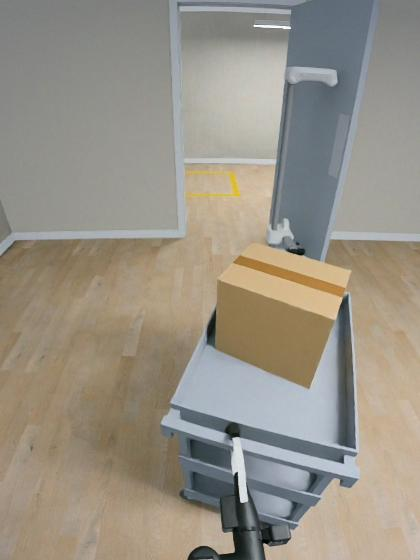

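{"fn": "move", "kwargs": {
  "r2": {"base":{"translate_m":-0.5,"strafe_m":0.13},"pace":"slow","contact_limits":{"translate_m":0.4}},
  "blocking": false,
  "cameras": []
}}

{"fn": "wait", "kwargs": {
  "seconds": 8,
  "cameras": ["r2_head_camera"]
}}

Scene clock: 500.93 s.
move: r2 moving
r1: as last shown
r1.lidar_m: 1.18 2.85 0.25 0.25 - 0.25 0.41 3.86 1.14 2.77 2.87 1.20
r1.motor_effort: lift_m=+19(19) arm_m=+4(4) wheel_0=-30(31) wheel_1=+28(29) wheel_2=+10(10)
r1.servo_current: wrist_yaw_rad=39(72) wrist_pitch_rad=33(46) wrist_roll_rad=65(65) gripper_m=39(46)
r1.contact_limits: strafe_m 1
r1.wrist_depth_mm: - 134 - 508 312 213 174 / - 134 134 517 315 216 175 / - 131 158 473 320 218 176 / 108 135 215 530 322 219 177 / 137 - - 539 324 220 178 / 1229 1229 198 544 195 220 178 / - 809 759 154 307 202 178
r2.base_odometry: x=-1.389 y=-0.644 heading=-2.860
r2.turned_by_wheels: +0.000
r2.turned_by_imu: +0.000
r2.base_tilt: forward=-0.6 right=+0.1
r2.lidar_m: 0.39 2.91 2.17 2.09 2.20 2.89 2.80 2.94 2.66 2.58 0.44 0.37
r2.base_status: translate_m moving; strafe_m moving
r2.joint_positions: lift_m=+0.660 arm_m=+0.000 wrist_yaw_rad=+0.008 wrist_pitch_rad=-0.004 wrist_roll_rad=+1.569 gripper_m=-0.029
r2.joint_status: not commanded
r2.measured_speeds: translate_m=-0.048 strafe_m=+0.012 rotate_rad=-0.001 lift_m=+0.000 arm_m=+0.000 wrist_yaw_rad=-0.005 wrist_pitch_rad=+0.000 wrist_roll_rad=+0.000
r2.motor_effort: lift_m=+15(16) arm_m=-3(4) wheel_0=-9(9) wheel_1=-7(8) wheel_2=+15(15)
r2.servo_current: wrist_yaw_rad=46(65) wrist_pitch_rad=46(46) wrist_roll_rad=33(52) gripper_m=91(91)
r2.contact_limits: translate_m 0.4
r2.hand_pose: x=+0.4600 y=-0.0852 z=+0.8395 quat_wxyz=(+0.708, +0.707, +0.001, +0.004) (m; r2's base frame)
r2.wrist_depth_mm: - 373 362 178 179 - - / - 399 392 185 189 - - / - 445 424 197 199 - - / - - 477 206 211 759 - / - - 525 202 224 1921 525 / - - 182 170 181 1808 1205 / - - - 112 250 - 1281
pictures: none
No camera images: "cameras" was empty.

Scene clock: 506.87 s.
earlier move: r2 done
r1.base_odometry: x=-1.923 y=-0.458 heading=-2.431
r1.turned_by_wheels: +0.000
r1.turned_by_imu: +0.000
r1.base_tilt: forward=-1.6 right=+1.3
r1.lidar_m: 1.70 2.86 0.25 0.25 - 0.25 0.38 3.85 1.15 2.78 2.87 1.71
r1.base_status: not commanded
r1.joint_positions: lift_m=+0.124 arm_m=+0.000 wrist_yaw_rad=+3.196 wrist_pitch_rad=+0.002 wrist_roll_rad=+0.000 gripper_m=+0.056
r1.joint_status: not commanded
r1.measured_speeds: all 0
r1.motor_effort: lift_m=+19(19) arm_m=+4(4) wheel_0=-30(31) wheel_1=+29(29) wheel_2=+10(10)
r1.servo_current: wrist_yaw_rad=46(78) wrist_pitch_rad=46(52) wrist_roll_rad=46(72) gripper_m=39(52)
r1.contact_limits: strafe_m 1
r1.hand_pose: x=-0.1219 y=+0.0716 z=+0.3019 quat_wxyz=(-0.027, -0.001, +0.000, +1.000) (m; r1's base frame)
r1.wrist_depth_mm: - 134 - 512 312 214 174 / - 135 134 517 317 215 175 / - 131 158 473 320 218 176 / 108 135 214 530 322 218 177 / 137 - - 535 324 220 178 / 1229 1229 199 539 194 221 178 / - 820 759 154 306 202 178
r2.base_odometry: x=-0.885 y=-0.631 heading=-2.861
r2.turned_by_wheels: -0.001
r2.turned_by_imu: -0.005
r2.base_tilt: forward=-0.7 right=+0.1
r2.lidar_m: 0.43 2.78 2.05 1.96 2.06 2.38 2.29 2.39 2.78 2.68 0.45 0.38
r2.base_status: done
r2.joint_positions: lift_m=+0.660 arm_m=+0.000 wrist_yaw_rad=-0.008 wrist_pitch_rad=-0.004 wrist_roll_rad=+1.569 gripper_m=-0.029
r2.joint_status: not commanded
r2.measured_speeds: all 0
r2.motor_effort: lift_m=+15(16) arm_m=-4(4) wheel_0=-10(18) wheel_1=-6(10) wheel_2=+2(15)
r2.servo_current: wrist_yaw_rad=59(65) wrist_pitch_rad=39(52) wrist_roll_rad=39(59) gripper_m=85(98)
r2.contact_limits: translate_m 0.4
r2.hand_pose: x=+0.4586 y=-0.0896 z=+0.8395 quat_wxyz=(+0.708, +0.707, -0.004, -0.001) (m; r2's base frame)
r2.wrist_depth_mm: - 379 368 182 186 - - / - 410 389 193 194 - - / - 445 430 201 204 - - / - - 469 211 213 - - / - - 512 164 226 1983 544 / - - 182 171 182 1756 488 / - - - 112 246 - 1255
wait: 5.93 of 8 s (r2 has come to rest)
pictures: r2_head_camera
Images, in order (width x height): r2_head_camera 420x560.

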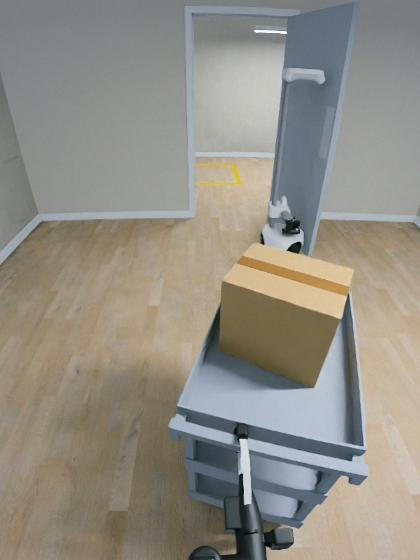

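{"fn": "move", "kwargs": {
  "r2": {"base":{"translate_m":-0.4,"strafe_m":0.11},"pace":"slow","contact_limits":{"translate_m":0.4}},
  "blocking": false,
  "cameras": []
}}

{"fn": "wait", "kwargs": {
  "seconds": 8,
  "cameras": []
}}

{"fn": "move", "kwargs": {
  "r2": {"base":{"strafe_m":-0.2},"pace":"slow","contact_limits":{"strafe_m":0.4}},
  "blocking": false,
  "cameras": []
}}

{"fn": "wait", "kwargs": {
  "seconds": 6,
  "cameras": ["r2_head_camera"]
}}

Scene clock: 515.10 s.
move: r2 moving
r1: as last shown
r1.lidar_m: 1.73 2.86 0.25 0.25 - 0.25 0.36 3.82 1.14 2.75 2.89 1.72
r1.motor_effort: lift_m=+19(19) arm_m=+4(4) wheel_0=-31(31) wheel_1=+29(29) wheel_2=+10(10)
r1.servo_current: wrist_yaw_rad=46(59) wrist_pitch_rad=39(46) wrist_roll_rad=59(59) gripper_m=46(46)
r1.contact_limits: strafe_m 1
r1.wrist_depth_mm: - 134 - 508 314 214 174 / - 135 135 517 315 216 175 / - 131 158 473 320 218 176 / 108 135 215 530 322 220 177 / 137 - - 535 322 220 178 / 1229 1229 199 544 195 220 178 / - 809 768 154 306 202 178
r2.base_odometry: x=-0.872 y=-0.631 heading=-2.862
r2.turned_by_wheels: -0.001
r2.turned_by_imu: +0.000
r2.base_tilt: forward=-0.6 right=+0.1
r2.lidar_m: 0.41 2.77 2.06 1.94 2.07 2.38 2.27 2.38 2.81 2.70 0.44 0.39
r2.base_status: translate_m moving; strafe_m moving
r2.joint_positions: lift_m=+0.660 arm_m=+0.000 wrist_yaw_rad=-0.008 wrist_pitch_rad=-0.004 wrist_roll_rad=+1.569 gripper_m=-0.029
r2.joint_status: not commanded
r2.measured_speeds: translate_m=-0.048 strafe_m=+0.013 rotate_rad=+0.002 lift_m=+0.000 arm_m=+0.000 wrist_yaw_rad=+0.000 wrist_pitch_rad=+0.000 wrist_roll_rad=+0.000
r2.motor_effort: lift_m=+15(16) arm_m=-3(4) wheel_0=-14(17) wheel_1=-6(9) wheel_2=+7(9)
r2.servo_current: wrist_yaw_rad=65(65) wrist_pitch_rad=39(46) wrist_roll_rad=39(59) gripper_m=91(91)
r2.contact_limits: translate_m 0.4
r2.hand_pose: x=+0.4586 y=-0.0896 z=+0.8395 quat_wxyz=(+0.708, +0.707, -0.004, -0.001) (m; r2's base frame)
r2.wrist_depth_mm: - 379 368 182 187 - - / - 413 392 194 193 - - / - 445 433 201 204 - - / - - 473 211 214 - - / - - 525 164 226 1921 517 / - - 182 172 181 1708 488 / - - - 112 247 - 1308
pictures: none
No camera images: "cameras" was empty.

Scene clock: 520.00 s.
earlier move: r2 done
r1.base_odometry: x=-1.923 y=-0.458 heading=-2.431
r1.turned_by_wheels: +0.000
r1.turned_by_imu: +0.000
r1.base_tilt: forward=-1.5 right=+1.3
r1.lidar_m: 2.09 2.87 0.25 0.25 - 0.25 0.37 3.84 1.13 2.78 2.86 2.13
r1.base_status: not commanded
r1.joint_positions: lift_m=+0.124 arm_m=+0.000 wrist_yaw_rad=+3.196 wrist_pitch_rad=+0.002 wrist_roll_rad=+0.000 gripper_m=+0.056
r1.joint_status: not commanded
r1.measured_speeds: all 0
r1.motor_effort: lift_m=+19(20) arm_m=+4(4) wheel_0=-31(31) wheel_1=+29(29) wheel_2=+10(10)
r1.servo_current: wrist_yaw_rad=46(72) wrist_pitch_rad=39(52) wrist_roll_rad=33(65) gripper_m=39(52)
r1.contact_limits: strafe_m 1
r1.hand_pose: x=-0.1219 y=+0.0716 z=+0.3019 quat_wxyz=(-0.027, -0.001, +0.000, +1.000) (m; r1's base frame)
r1.wrist_depth_mm: - 135 - 512 312 214 174 / - 134 135 512 315 216 174 / - 131 158 477 320 217 176 / 108 135 214 530 322 219 177 / 137 - - 539 325 220 178 / 1229 1205 198 539 194 220 178 / - 809 759 154 307 202 178
r2.base_odometry: x=-0.471 y=-0.626 heading=-2.863
r2.turned_by_wheels: +0.000
r2.turned_by_imu: -0.004
r2.base_tilt: forward=-0.7 right=+0.1
r2.lidar_m: 0.43 2.65 1.98 1.86 2.00 1.97 1.89 1.99 2.79 2.78 0.41 0.38
r2.base_status: done
r2.joint_positions: lift_m=+0.660 arm_m=+0.000 wrist_yaw_rad=-0.008 wrist_pitch_rad=-0.004 wrist_roll_rad=+1.569 gripper_m=-0.029
r2.joint_status: not commanded
r2.measured_speeds: all 0
r2.motor_effort: lift_m=+15(16) arm_m=-4(4) wheel_0=-12(18) wheel_1=-7(9) wheel_2=+1(9)
r2.servo_current: wrist_yaw_rad=59(72) wrist_pitch_rad=46(52) wrist_roll_rad=52(65) gripper_m=85(98)
r2.contact_limits: translate_m 0.4
r2.hand_pose: x=+0.4586 y=-0.0896 z=+0.8395 quat_wxyz=(+0.708, +0.707, -0.004, -0.001) (m; r2's base frame)
r2.wrist_depth_mm: - 373 353 176 176 - - / - 407 384 185 186 - - / - 449 430 196 197 - - / - - 477 206 211 750 - / - - - 161 225 1921 517 / - - 182 171 181 1756 1255 / - - - 112 253 - 1281
wait: 4.90 of 8 s (r2 has come to rest)
pictures: none
No camera images: "cameras" was empty.

Scene clock: 520.50 s.
move: r2 moving
r1: as last shown
r1.base_tilt: forward=-1.6 right=+1.3
r1.lidar_m: 2.14 2.87 0.25 0.25 - 0.25 0.37 3.83 1.11 2.77 2.89 2.11
r1.motor_effort: lift_m=+19(19) arm_m=+4(4) wheel_0=-31(31) wheel_1=+29(29) wheel_2=+10(10)
r1.servo_current: wrist_yaw_rad=46(72) wrist_pitch_rad=46(52) wrist_roll_rad=52(65) gripper_m=46(46)
r1.contact_limits: strafe_m 1
r1.wrist_depth_mm: - 135 - 512 312 214 174 / - 134 135 517 317 216 175 / - 131 158 477 320 218 176 / 108 135 215 530 322 219 177 / 137 - - 535 324 220 178 / 1229 1229 198 549 194 220 178 / - 809 759 154 306 202 178
r2.base_odometry: x=-0.475 y=-0.613 heading=-2.863
r2.turned_by_wheels: +0.000
r2.turned_by_imu: +0.000
r2.base_tilt: forward=-0.7 right=+0.0
r2.lidar_m: 0.42 2.67 1.97 1.87 2.03 2.00 1.87 2.00 2.80 2.76 0.43 0.39
r2.base_status: strafe_m moving
r2.joint_positions: lift_m=+0.660 arm_m=+0.000 wrist_yaw_rad=-0.005 wrist_pitch_rad=-0.004 wrist_roll_rad=+1.569 gripper_m=-0.029
r2.joint_status: not commanded
r2.measured_speeds: translate_m=+0.000 strafe_m=-0.056 rotate_rad=-0.001 lift_m=+0.000 arm_m=+0.000 wrist_yaw_rad=+0.057 wrist_pitch_rad=+0.000 wrist_roll_rad=+0.000
r2.motor_effort: lift_m=+15(16) arm_m=-3(4) wheel_0=+7(9) wheel_1=-7(9) wheel_2=+1(2)
r2.servo_current: wrist_yaw_rad=39(65) wrist_pitch_rad=39(46) wrist_roll_rad=46(65) gripper_m=91(98)
r2.contact_limits: strafe_m 0.4
r2.hand_pose: x=+0.4589 y=-0.0888 z=+0.8395 quat_wxyz=(+0.708, +0.707, -0.003, +0.000) (m; r2's base frame)
r2.wrist_depth_mm: - 368 351 171 173 - - / - 402 389 183 183 - - / - 449 430 191 195 - - / - - 477 203 207 750 - / - - - 159 223 1921 517 / - - 182 172 181 1756 1281 / - - - 112 251 - 1229
pictures: none
No camera images: "cameras" was empty.

Scene clock: 523.17 s.
earlier move: r2 done
r1.base_odometry: x=-1.923 y=-0.458 heading=-2.431
r1.turned_by_wheels: +0.000
r1.turned_by_imu: +0.000
r1.base_tilt: forward=-1.6 right=+1.3
r1.lidar_m: 2.07 2.86 0.25 0.25 - 0.25 0.39 3.86 1.12 2.79 2.85 2.11
r1.base_status: not commanded
r1.joint_positions: lift_m=+0.124 arm_m=+0.000 wrist_yaw_rad=+3.196 wrist_pitch_rad=+0.002 wrist_roll_rad=+0.000 gripper_m=+0.056
r1.joint_status: not commanded
r1.measured_speeds: all 0
r1.motor_effort: lift_m=+19(19) arm_m=+4(4) wheel_0=-31(31) wheel_1=+29(29) wheel_2=+10(10)
r1.servo_current: wrist_yaw_rad=52(72) wrist_pitch_rad=46(52) wrist_roll_rad=33(78) gripper_m=46(52)
r1.contact_limits: strafe_m 1
r1.hand_pose: x=-0.1219 y=+0.0716 z=+0.3019 quat_wxyz=(-0.027, -0.001, +0.000, +1.000) (m; r1's base frame)
r1.wrist_depth_mm: - 134 - 517 312 214 174 / - 134 134 517 315 216 175 / - 131 158 477 320 217 176 / 108 135 214 530 322 219 177 / 137 - - 539 324 220 178 / 1255 1205 198 544 194 220 178 / - 809 759 154 309 202 178
r2.base_odometry: x=-0.526 y=-0.434 heading=-2.862
r2.turned_by_wheels: +0.000
r2.turned_by_imu: +0.002
r2.base_tilt: forward=-0.7 right=+0.1
r2.lidar_m: 0.36 2.92 2.17 2.03 2.20 1.98 1.91 2.04 2.68 2.60 2.71 0.41
r2.base_status: done
r2.joint_positions: lift_m=+0.660 arm_m=+0.000 wrist_yaw_rad=+0.009 wrist_pitch_rad=-0.004 wrist_roll_rad=+1.569 gripper_m=-0.029
r2.joint_status: not commanded
r2.measured_speeds: all 0
r2.motor_effort: lift_m=+16(16) arm_m=+0(4) wheel_0=+8(17) wheel_1=-1(9) wheel_2=+0(2)
r2.servo_current: wrist_yaw_rad=59(78) wrist_pitch_rad=39(52) wrist_roll_rad=46(65) gripper_m=91(98)
r2.contact_limits: strafe_m 0.4
r2.hand_pose: x=+0.4600 y=-0.0849 z=+0.8395 quat_wxyz=(+0.708, +0.707, +0.002, +0.004) (m; r2's base frame)
r2.wrist_depth_mm: - - - 204 204 - - / - 421 407 154 208 - - / - 439 427 157 214 - - / - 473 455 220 220 - - / - - 488 167 225 788 - / - - 183 171 181 1921 504 / - - - 112 236 - 1281
wait: 2.67 of 6 s (r2 has come to rest)
pictures: r2_head_camera
Images, in order (width x height): r2_head_camera 420x560.

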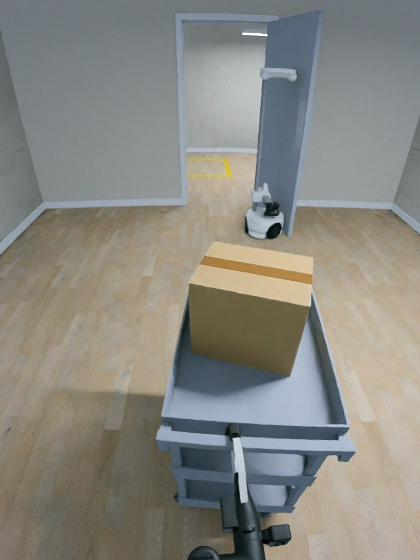

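{"fn": "move", "kwargs": {
  "r2": {"base":{"strafe_m":-0.15},"pace":"slow","contact_limits":{"strafe_m":0.4}},
  "blocking": false,
  "cameras": []
}}

{"fn": "wait", "kwargs": {
  "seconds": 5,
  "cameras": []
}}

{"fn": "move", "kwargs": {
  "r2": {"joints":{"gripper_m":0.13}},
  "blocking": false,
  "cameras": []
}}

{"fn": "wait", "kwargs": {
  "seconds": 4,
  "cameras": []
}}

{"fn": "move", "kwargs": {
  "r2": {"base":{"translate_m":-0.22}},
  "blocking": false,
  "cameras": []
}}

{"fn": "wait", "kwargs": {
  "seconds": 4,
  "cameras": ["r2_head_camera"]
}}

Scene clock: 547.70 s.
move: r2 moving
r1: as last shown
r1.lidar_m: 2.04 2.84 0.25 0.25 - 0.25 0.40 3.85 1.13 2.77 2.87 2.10
r1.motor_effort: lift_m=+19(19) arm_m=+4(4) wheel_0=-30(31) wheel_1=+29(29) wheel_2=+10(10)
r1.servo_current: wrist_yaw_rad=46(52) wrist_pitch_rad=39(52) wrist_roll_rad=33(59) gripper_m=46(46)
r1.contact_limits: strafe_m 1
r1.wrist_depth_mm: - 134 - 512 312 213 174 / - 134 135 517 317 216 175 / - 131 158 477 320 217 176 / 108 135 215 530 322 219 177 / 137 - - 535 324 220 177 / 1229 1255 198 544 194 220 178 / - 809 759 154 306 201 178
r2.base_odometry: x=-0.530 y=-0.420 heading=-2.861
r2.turned_by_wheels: +0.001
r2.turned_by_imu: +0.001
r2.base_tilt: forward=-0.7 right=+0.1
r2.lidar_m: 0.40 2.94 2.17 2.07 2.20 1.98 1.90 1.99 2.69 2.57 2.72 0.41
r2.base_status: strafe_m moving
r2.joint_positions: lift_m=+0.660 arm_m=+0.000 wrist_yaw_rad=+0.009 wrist_pitch_rad=-0.004 wrist_roll_rad=+1.569 gripper_m=-0.029
r2.joint_status: not commanded
r2.measured_speeds: translate_m=+0.000 strafe_m=-0.057 rotate_rad=+0.002 lift_m=+0.000 arm_m=+0.000 wrist_yaw_rad=+0.000 wrist_pitch_rad=+0.000 wrist_roll_rad=+0.000
r2.motor_effort: lift_m=+16(16) arm_m=+4(4) wheel_0=+17(17) wheel_1=-5(6) wheel_2=+0(1)
r2.servo_current: wrist_yaw_rad=59(65) wrist_pitch_rad=33(46) wrist_roll_rad=52(65) gripper_m=85(91)
r2.contact_limits: strafe_m 0.4
r2.hand_pose: x=+0.4600 y=-0.0849 z=+0.8395 quat_wxyz=(+0.708, +0.707, +0.002, +0.004) (m; r2's base frame)
r2.wrist_depth_mm: - - - 204 205 - - / - 421 410 209 210 - - / - 439 433 159 216 - - / - 473 455 221 221 - - / - - 484 166 224 831 - / - - 182 170 183 1921 504 / - - - 112 235 - 1255
pictures: none
No camera images: "cameras" was empty.

Scene clock: 549.83 s.
earlier move: r2 done
r1.base_odometry: x=-1.923 y=-0.458 heading=-2.431
r1.turned_by_wheels: +0.000
r1.turned_by_imu: +0.000
r1.base_tilt: forward=-1.5 right=+1.3
r1.lidar_m: 1.99 2.85 0.25 0.25 - 0.25 0.39 3.87 1.12 2.77 2.86 2.11
r1.base_status: not commanded
r1.joint_positions: lift_m=+0.124 arm_m=+0.000 wrist_yaw_rad=+3.196 wrist_pitch_rad=+0.002 wrist_roll_rad=+0.000 gripper_m=+0.056
r1.joint_status: not commanded
r1.measured_speeds: all 0
r1.motor_effort: lift_m=+19(19) arm_m=+4(4) wheel_0=-31(31) wheel_1=+29(29) wheel_2=+10(10)
r1.servo_current: wrist_yaw_rad=59(65) wrist_pitch_rad=46(52) wrist_roll_rad=72(72) gripper_m=33(46)
r1.contact_limits: strafe_m 1
r1.hand_pose: x=-0.1219 y=+0.0716 z=+0.3019 quat_wxyz=(-0.027, -0.001, +0.000, +1.000) (m; r1's base frame)
r1.wrist_depth_mm: - 134 - 512 314 213 174 / - 134 135 517 317 216 175 / - 131 158 477 320 217 176 / 108 135 214 530 322 219 177 / 137 - - 539 324 220 178 / 1229 1229 198 539 195 221 178 / - 809 768 154 307 202 178
r2.base_odometry: x=-0.567 y=-0.290 heading=-2.862
r2.turned_by_wheels: +0.000
r2.turned_by_imu: +0.000
r2.base_tilt: forward=-0.7 right=+0.0
r2.lidar_m: 0.35 3.12 2.32 2.19 2.35 1.97 1.90 2.03 2.56 2.43 2.60 0.43
r2.base_status: done
r2.joint_positions: lift_m=+0.660 arm_m=+0.000 wrist_yaw_rad=+0.008 wrist_pitch_rad=-0.004 wrist_roll_rad=+1.569 gripper_m=-0.029
r2.joint_status: not commanded
r2.measured_speeds: all 0
r2.motor_effort: lift_m=+15(16) arm_m=+4(4) wheel_0=+6(17) wheel_1=-1(6) wheel_2=+0(2)
r2.servo_current: wrist_yaw_rad=59(72) wrist_pitch_rad=39(46) wrist_roll_rad=52(65) gripper_m=78(98)
r2.contact_limits: strafe_m 0.4
r2.hand_pose: x=+0.4600 y=-0.0850 z=+0.8395 quat_wxyz=(+0.708, +0.707, +0.002, +0.004) (m; r2's base frame)
r2.wrist_depth_mm: - - - 176 236 1808 - / - - - 234 232 - - / - 455 445 174 232 - - / - 462 455 231 231 - - / - - 469 211 229 - - / - - 182 172 183 - - / - - - 112 228 - 508
wait: 2.13 of 5 s (r2 has come to rest)
pictures: none
No camera images: "cameras" was empty.

Scene clock: 550.33 s.
move: r2 moving
r1: as last shown
r1.base_tilt: forward=-1.6 right=+1.3
r1.lidar_m: 1.99 2.87 0.25 0.25 - 0.25 0.40 3.87 1.15 2.76 2.85 2.12
r1.motor_effort: lift_m=+19(19) arm_m=+4(4) wheel_0=-30(31) wheel_1=+29(29) wheel_2=+10(10)
r1.servo_current: wrist_yaw_rad=46(65) wrist_pitch_rad=39(52) wrist_roll_rad=46(59) gripper_m=46(46)
r1.contact_limits: strafe_m 1
r1.wrist_depth_mm: - 134 - 512 312 213 174 / - 134 134 517 315 216 174 / - 131 158 477 319 218 176 / 108 135 214 530 322 219 177 / 137 - - 539 324 220 178 / 1229 1229 198 539 195 220 178 / - 820 759 154 309 202 178
r2.base_odometry: x=-0.567 y=-0.290 heading=-2.862
r2.turned_by_wheels: +0.000
r2.turned_by_imu: +0.000
r2.base_tilt: forward=-0.7 right=+0.1
r2.lidar_m: 0.37 3.11 2.33 2.20 2.31 1.97 1.90 1.98 2.54 2.44 2.59 0.43
r2.base_status: not commanded
r2.joint_positions: lift_m=+0.660 arm_m=+0.000 wrist_yaw_rad=+0.003 wrist_pitch_rad=-0.004 wrist_roll_rad=+1.569 gripper_m=-0.003
r2.joint_status: gripper_m moving
r2.measured_speeds: translate_m=+0.000 strafe_m=+0.000 rotate_rad=+0.000 lift_m=+0.000 arm_m=+0.000 wrist_yaw_rad=-0.004 wrist_pitch_rad=+0.000 wrist_roll_rad=+0.000
r2.motor_effort: lift_m=+16(16) arm_m=+4(4) wheel_0=+6(7) wheel_1=-1(2) wheel_2=+0(0)
r2.servo_current: wrist_yaw_rad=33(72) wrist_pitch_rad=46(46) wrist_roll_rad=46(59) gripper_m=104(104)
r2.contact_limits: strafe_m 0.4
r2.hand_pose: x=+0.4595 y=-0.0866 z=+0.8395 quat_wxyz=(+0.708, +0.707, +0.000, +0.002) (m; r2's base frame)
r2.wrist_depth_mm: - - - 182 241 1863 - / - - - 240 239 - - / - - 449 179 237 - - / - 466 455 235 235 - - / - - 473 234 234 - - / - - 187 175 231 - - / - - 496 112 229 - 512
pictures: none
No camera images: "cameras" was empty.

Scene clock: 552.17 s.
earlier move: r2 done
r1.base_odometry: x=-1.923 y=-0.458 heading=-2.431
r1.turned_by_wheels: +0.000
r1.turned_by_imu: +0.000
r1.base_tilt: forward=-1.5 right=+1.3
r1.lidar_m: 1.99 2.79 0.25 0.25 - 0.25 0.36 3.83 1.12 2.77 2.84 2.10
r1.base_status: not commanded
r1.joint_positions: lift_m=+0.124 arm_m=+0.000 wrist_yaw_rad=+3.196 wrist_pitch_rad=+0.002 wrist_roll_rad=+0.000 gripper_m=+0.056
r1.joint_status: not commanded
r1.measured_speeds: all 0
r1.motor_effort: lift_m=+19(19) arm_m=+4(4) wheel_0=-31(31) wheel_1=+29(29) wheel_2=+10(10)
r1.servo_current: wrist_yaw_rad=46(78) wrist_pitch_rad=39(52) wrist_roll_rad=59(72) gripper_m=39(52)
r1.contact_limits: strafe_m 1
r1.hand_pose: x=-0.1219 y=+0.0716 z=+0.3019 quat_wxyz=(-0.027, -0.001, +0.000, +1.000) (m; r1's base frame)
r1.wrist_depth_mm: - 134 - 508 314 213 174 / - 134 135 521 317 215 174 / - 131 158 477 320 217 176 / 108 135 214 525 322 218 177 / 137 - - 539 324 220 178 / 1229 1205 198 544 195 220 178 / - 820 759 154 307 202 178
r2.base_odometry: x=-0.567 y=-0.290 heading=-2.862
r2.turned_by_wheels: +0.000
r2.turned_by_imu: +0.000
r2.base_tilt: forward=-0.7 right=+0.1
r2.lidar_m: 0.38 3.13 2.32 2.21 2.36 1.97 1.89 2.02 2.55 2.42 2.60 0.44
r2.base_status: not commanded
r2.joint_positions: lift_m=+0.660 arm_m=+0.000 wrist_yaw_rad=-0.001 wrist_pitch_rad=-0.004 wrist_roll_rad=+1.569 gripper_m=+0.130
r2.joint_status: all done
r2.measured_speeds: all 0
r2.motor_effort: lift_m=+15(16) arm_m=+3(4) wheel_0=+5(7) wheel_1=-2(2) wheel_2=+0(0)
r2.servo_current: wrist_yaw_rad=46(72) wrist_pitch_rad=39(46) wrist_roll_rad=59(59) gripper_m=39(137)
r2.contact_limits: strafe_m 0.4
r2.hand_pose: x=+0.4592 y=-0.0877 z=+0.8395 quat_wxyz=(+0.708, +0.707, -0.002, +0.001) (m; r2's base frame)
r2.wrist_depth_mm: - - - 254 255 1808 - / - - - 252 252 - - / - - 462 250 251 - - / - 477 473 248 247 - - / - - 480 246 247 - - / - - 195 186 195 - - / - - - 112 - 1708 512
wait: 1.83 of 4 s (r2 has come to rest)
pictures: none
No camera images: "cameras" was empty.

Scene clock: 552.67 s.
move: r2 moving
r1: as last shown
r1.base_tilt: forward=-1.6 right=+1.3
r1.lidar_m: 1.99 2.82 0.25 0.25 - 0.25 0.41 3.87 1.16 2.77 2.88 2.08
r1.servo_current: wrist_yaw_rad=46(72) wrist_pitch_rad=39(52) wrist_roll_rad=39(65) gripper_m=39(46)
r1.contact_limits: strafe_m 1
r1.wrist_depth_mm: - 134 - 517 312 213 174 / - 134 134 517 315 216 175 / - 131 158 477 320 217 176 / 108 135 215 530 322 219 177 / 137 - - 535 324 220 178 / 1229 1205 198 539 195 221 178 / - 820 759 154 307 202 178
r2.base_odometry: x=-0.537 y=-0.282 heading=-2.862
r2.turned_by_wheels: +0.000
r2.turned_by_imu: +0.000
r2.base_tilt: forward=-0.7 right=+0.1
r2.lidar_m: 0.41 3.12 2.35 2.21 2.33 1.95 1.86 1.96 2.53 2.44 2.60 0.45
r2.base_status: translate_m moving
r2.joint_positions: lift_m=+0.660 arm_m=+0.000 wrist_yaw_rad=-0.001 wrist_pitch_rad=-0.002 wrist_roll_rad=+1.569 gripper_m=+0.130
r2.joint_status: not commanded
r2.measured_speeds: translate_m=-0.122 strafe_m=+0.000 rotate_rad=+0.005 lift_m=+0.000 arm_m=+0.000 wrist_yaw_rad=+0.000 wrist_pitch_rad=+0.000 wrist_roll_rad=+0.000
r2.motor_effort: lift_m=+16(16) arm_m=+4(4) wheel_0=-9(10) wheel_1=-7(8) wheel_2=+12(12)
r2.servo_current: wrist_yaw_rad=46(59) wrist_pitch_rad=39(46) wrist_roll_rad=46(59) gripper_m=52(59)
r2.hand_pose: x=+0.4592 y=-0.0877 z=+0.8388 quat_wxyz=(+0.708, +0.707, -0.001, +0.000) (m; r2's base frame)
r2.wrist_depth_mm: - - - 281 - 1863 - / - - - 277 - - - / - - 484 276 277 - - / - 504 492 273 - - - / - 517 500 273 273 - - / - - 211 270 270 182 - / - - - 112 - 1756 488
pictures: none
No camera images: "cameras" was empty.

Scene clock: 554.33 s.
earlier move: r2 done
r1.base_odometry: x=-1.923 y=-0.458 heading=-2.431
r1.turned_by_wheels: +0.000
r1.turned_by_imu: +0.000
r1.base_tilt: forward=-1.6 right=+1.3
r1.lidar_m: 2.00 2.86 0.25 0.25 - 0.25 0.41 3.86 1.13 2.77 2.84 2.09
r1.base_status: not commanded
r1.joint_positions: lift_m=+0.124 arm_m=+0.000 wrist_yaw_rad=+3.196 wrist_pitch_rad=+0.002 wrist_roll_rad=+0.000 gripper_m=+0.056
r1.joint_status: not commanded
r1.measured_speeds: all 0
r1.motor_effort: lift_m=+19(19) arm_m=+4(4) wheel_0=-31(31) wheel_1=+29(29) wheel_2=+10(10)
r1.servo_current: wrist_yaw_rad=52(72) wrist_pitch_rad=46(52) wrist_roll_rad=52(65) gripper_m=33(46)
r1.contact_limits: strafe_m 1
r1.hand_pose: x=-0.1219 y=+0.0716 z=+0.3019 quat_wxyz=(-0.027, -0.001, +0.000, +1.000) (m; r1's base frame)
r1.wrist_depth_mm: - 134 - 512 314 213 173 / - 134 134 512 317 216 175 / - 131 158 477 320 218 176 / 108 135 215 525 322 219 177 / 137 - - 539 324 220 178 / 1229 1229 198 539 194 220 178 / - 820 768 154 307 202 178
r2.base_odometry: x=-0.356 y=-0.230 heading=-2.862
r2.turned_by_wheels: +0.000
r2.turned_by_imu: +0.000
r2.base_tilt: forward=-0.6 right=+0.1
r2.lidar_m: 0.60 3.11 2.27 2.21 2.36 1.77 1.68 1.78 2.51 2.42 2.57 0.63
r2.base_status: done
r2.joint_positions: lift_m=+0.660 arm_m=+0.000 wrist_yaw_rad=-0.001 wrist_pitch_rad=-0.002 wrist_roll_rad=+1.569 gripper_m=+0.130
r2.joint_status: not commanded
r2.measured_speeds: all 0
r2.motor_effort: lift_m=+16(17) arm_m=+4(4) wheel_0=-2(10) wheel_1=-3(9) wheel_2=+2(13)
r2.servo_current: wrist_yaw_rad=46(59) wrist_pitch_rad=39(46) wrist_roll_rad=59(59) gripper_m=59(59)
r2.hand_pose: x=+0.4592 y=-0.0877 z=+0.8388 quat_wxyz=(+0.708, +0.707, -0.001, +0.000) (m; r2's base frame)
r2.wrist_depth_mm: - - - 480 - 1576 477 / - - - 477 - - 477 / - - - 466 - - 473 / - - 691 466 - - 466 / - - 699 462 - - 462 / - - 219 462 220 202 462 / - - - 112 462 466 -
wait: 1.67 of 4 s (r2 has come to rest)
pictures: r2_head_camera
Images, in order (width x height): r2_head_camera 420x560.

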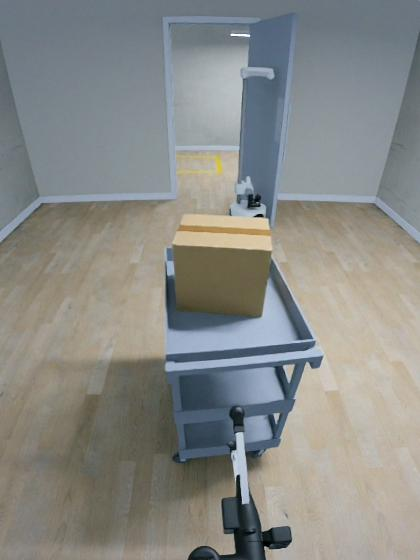

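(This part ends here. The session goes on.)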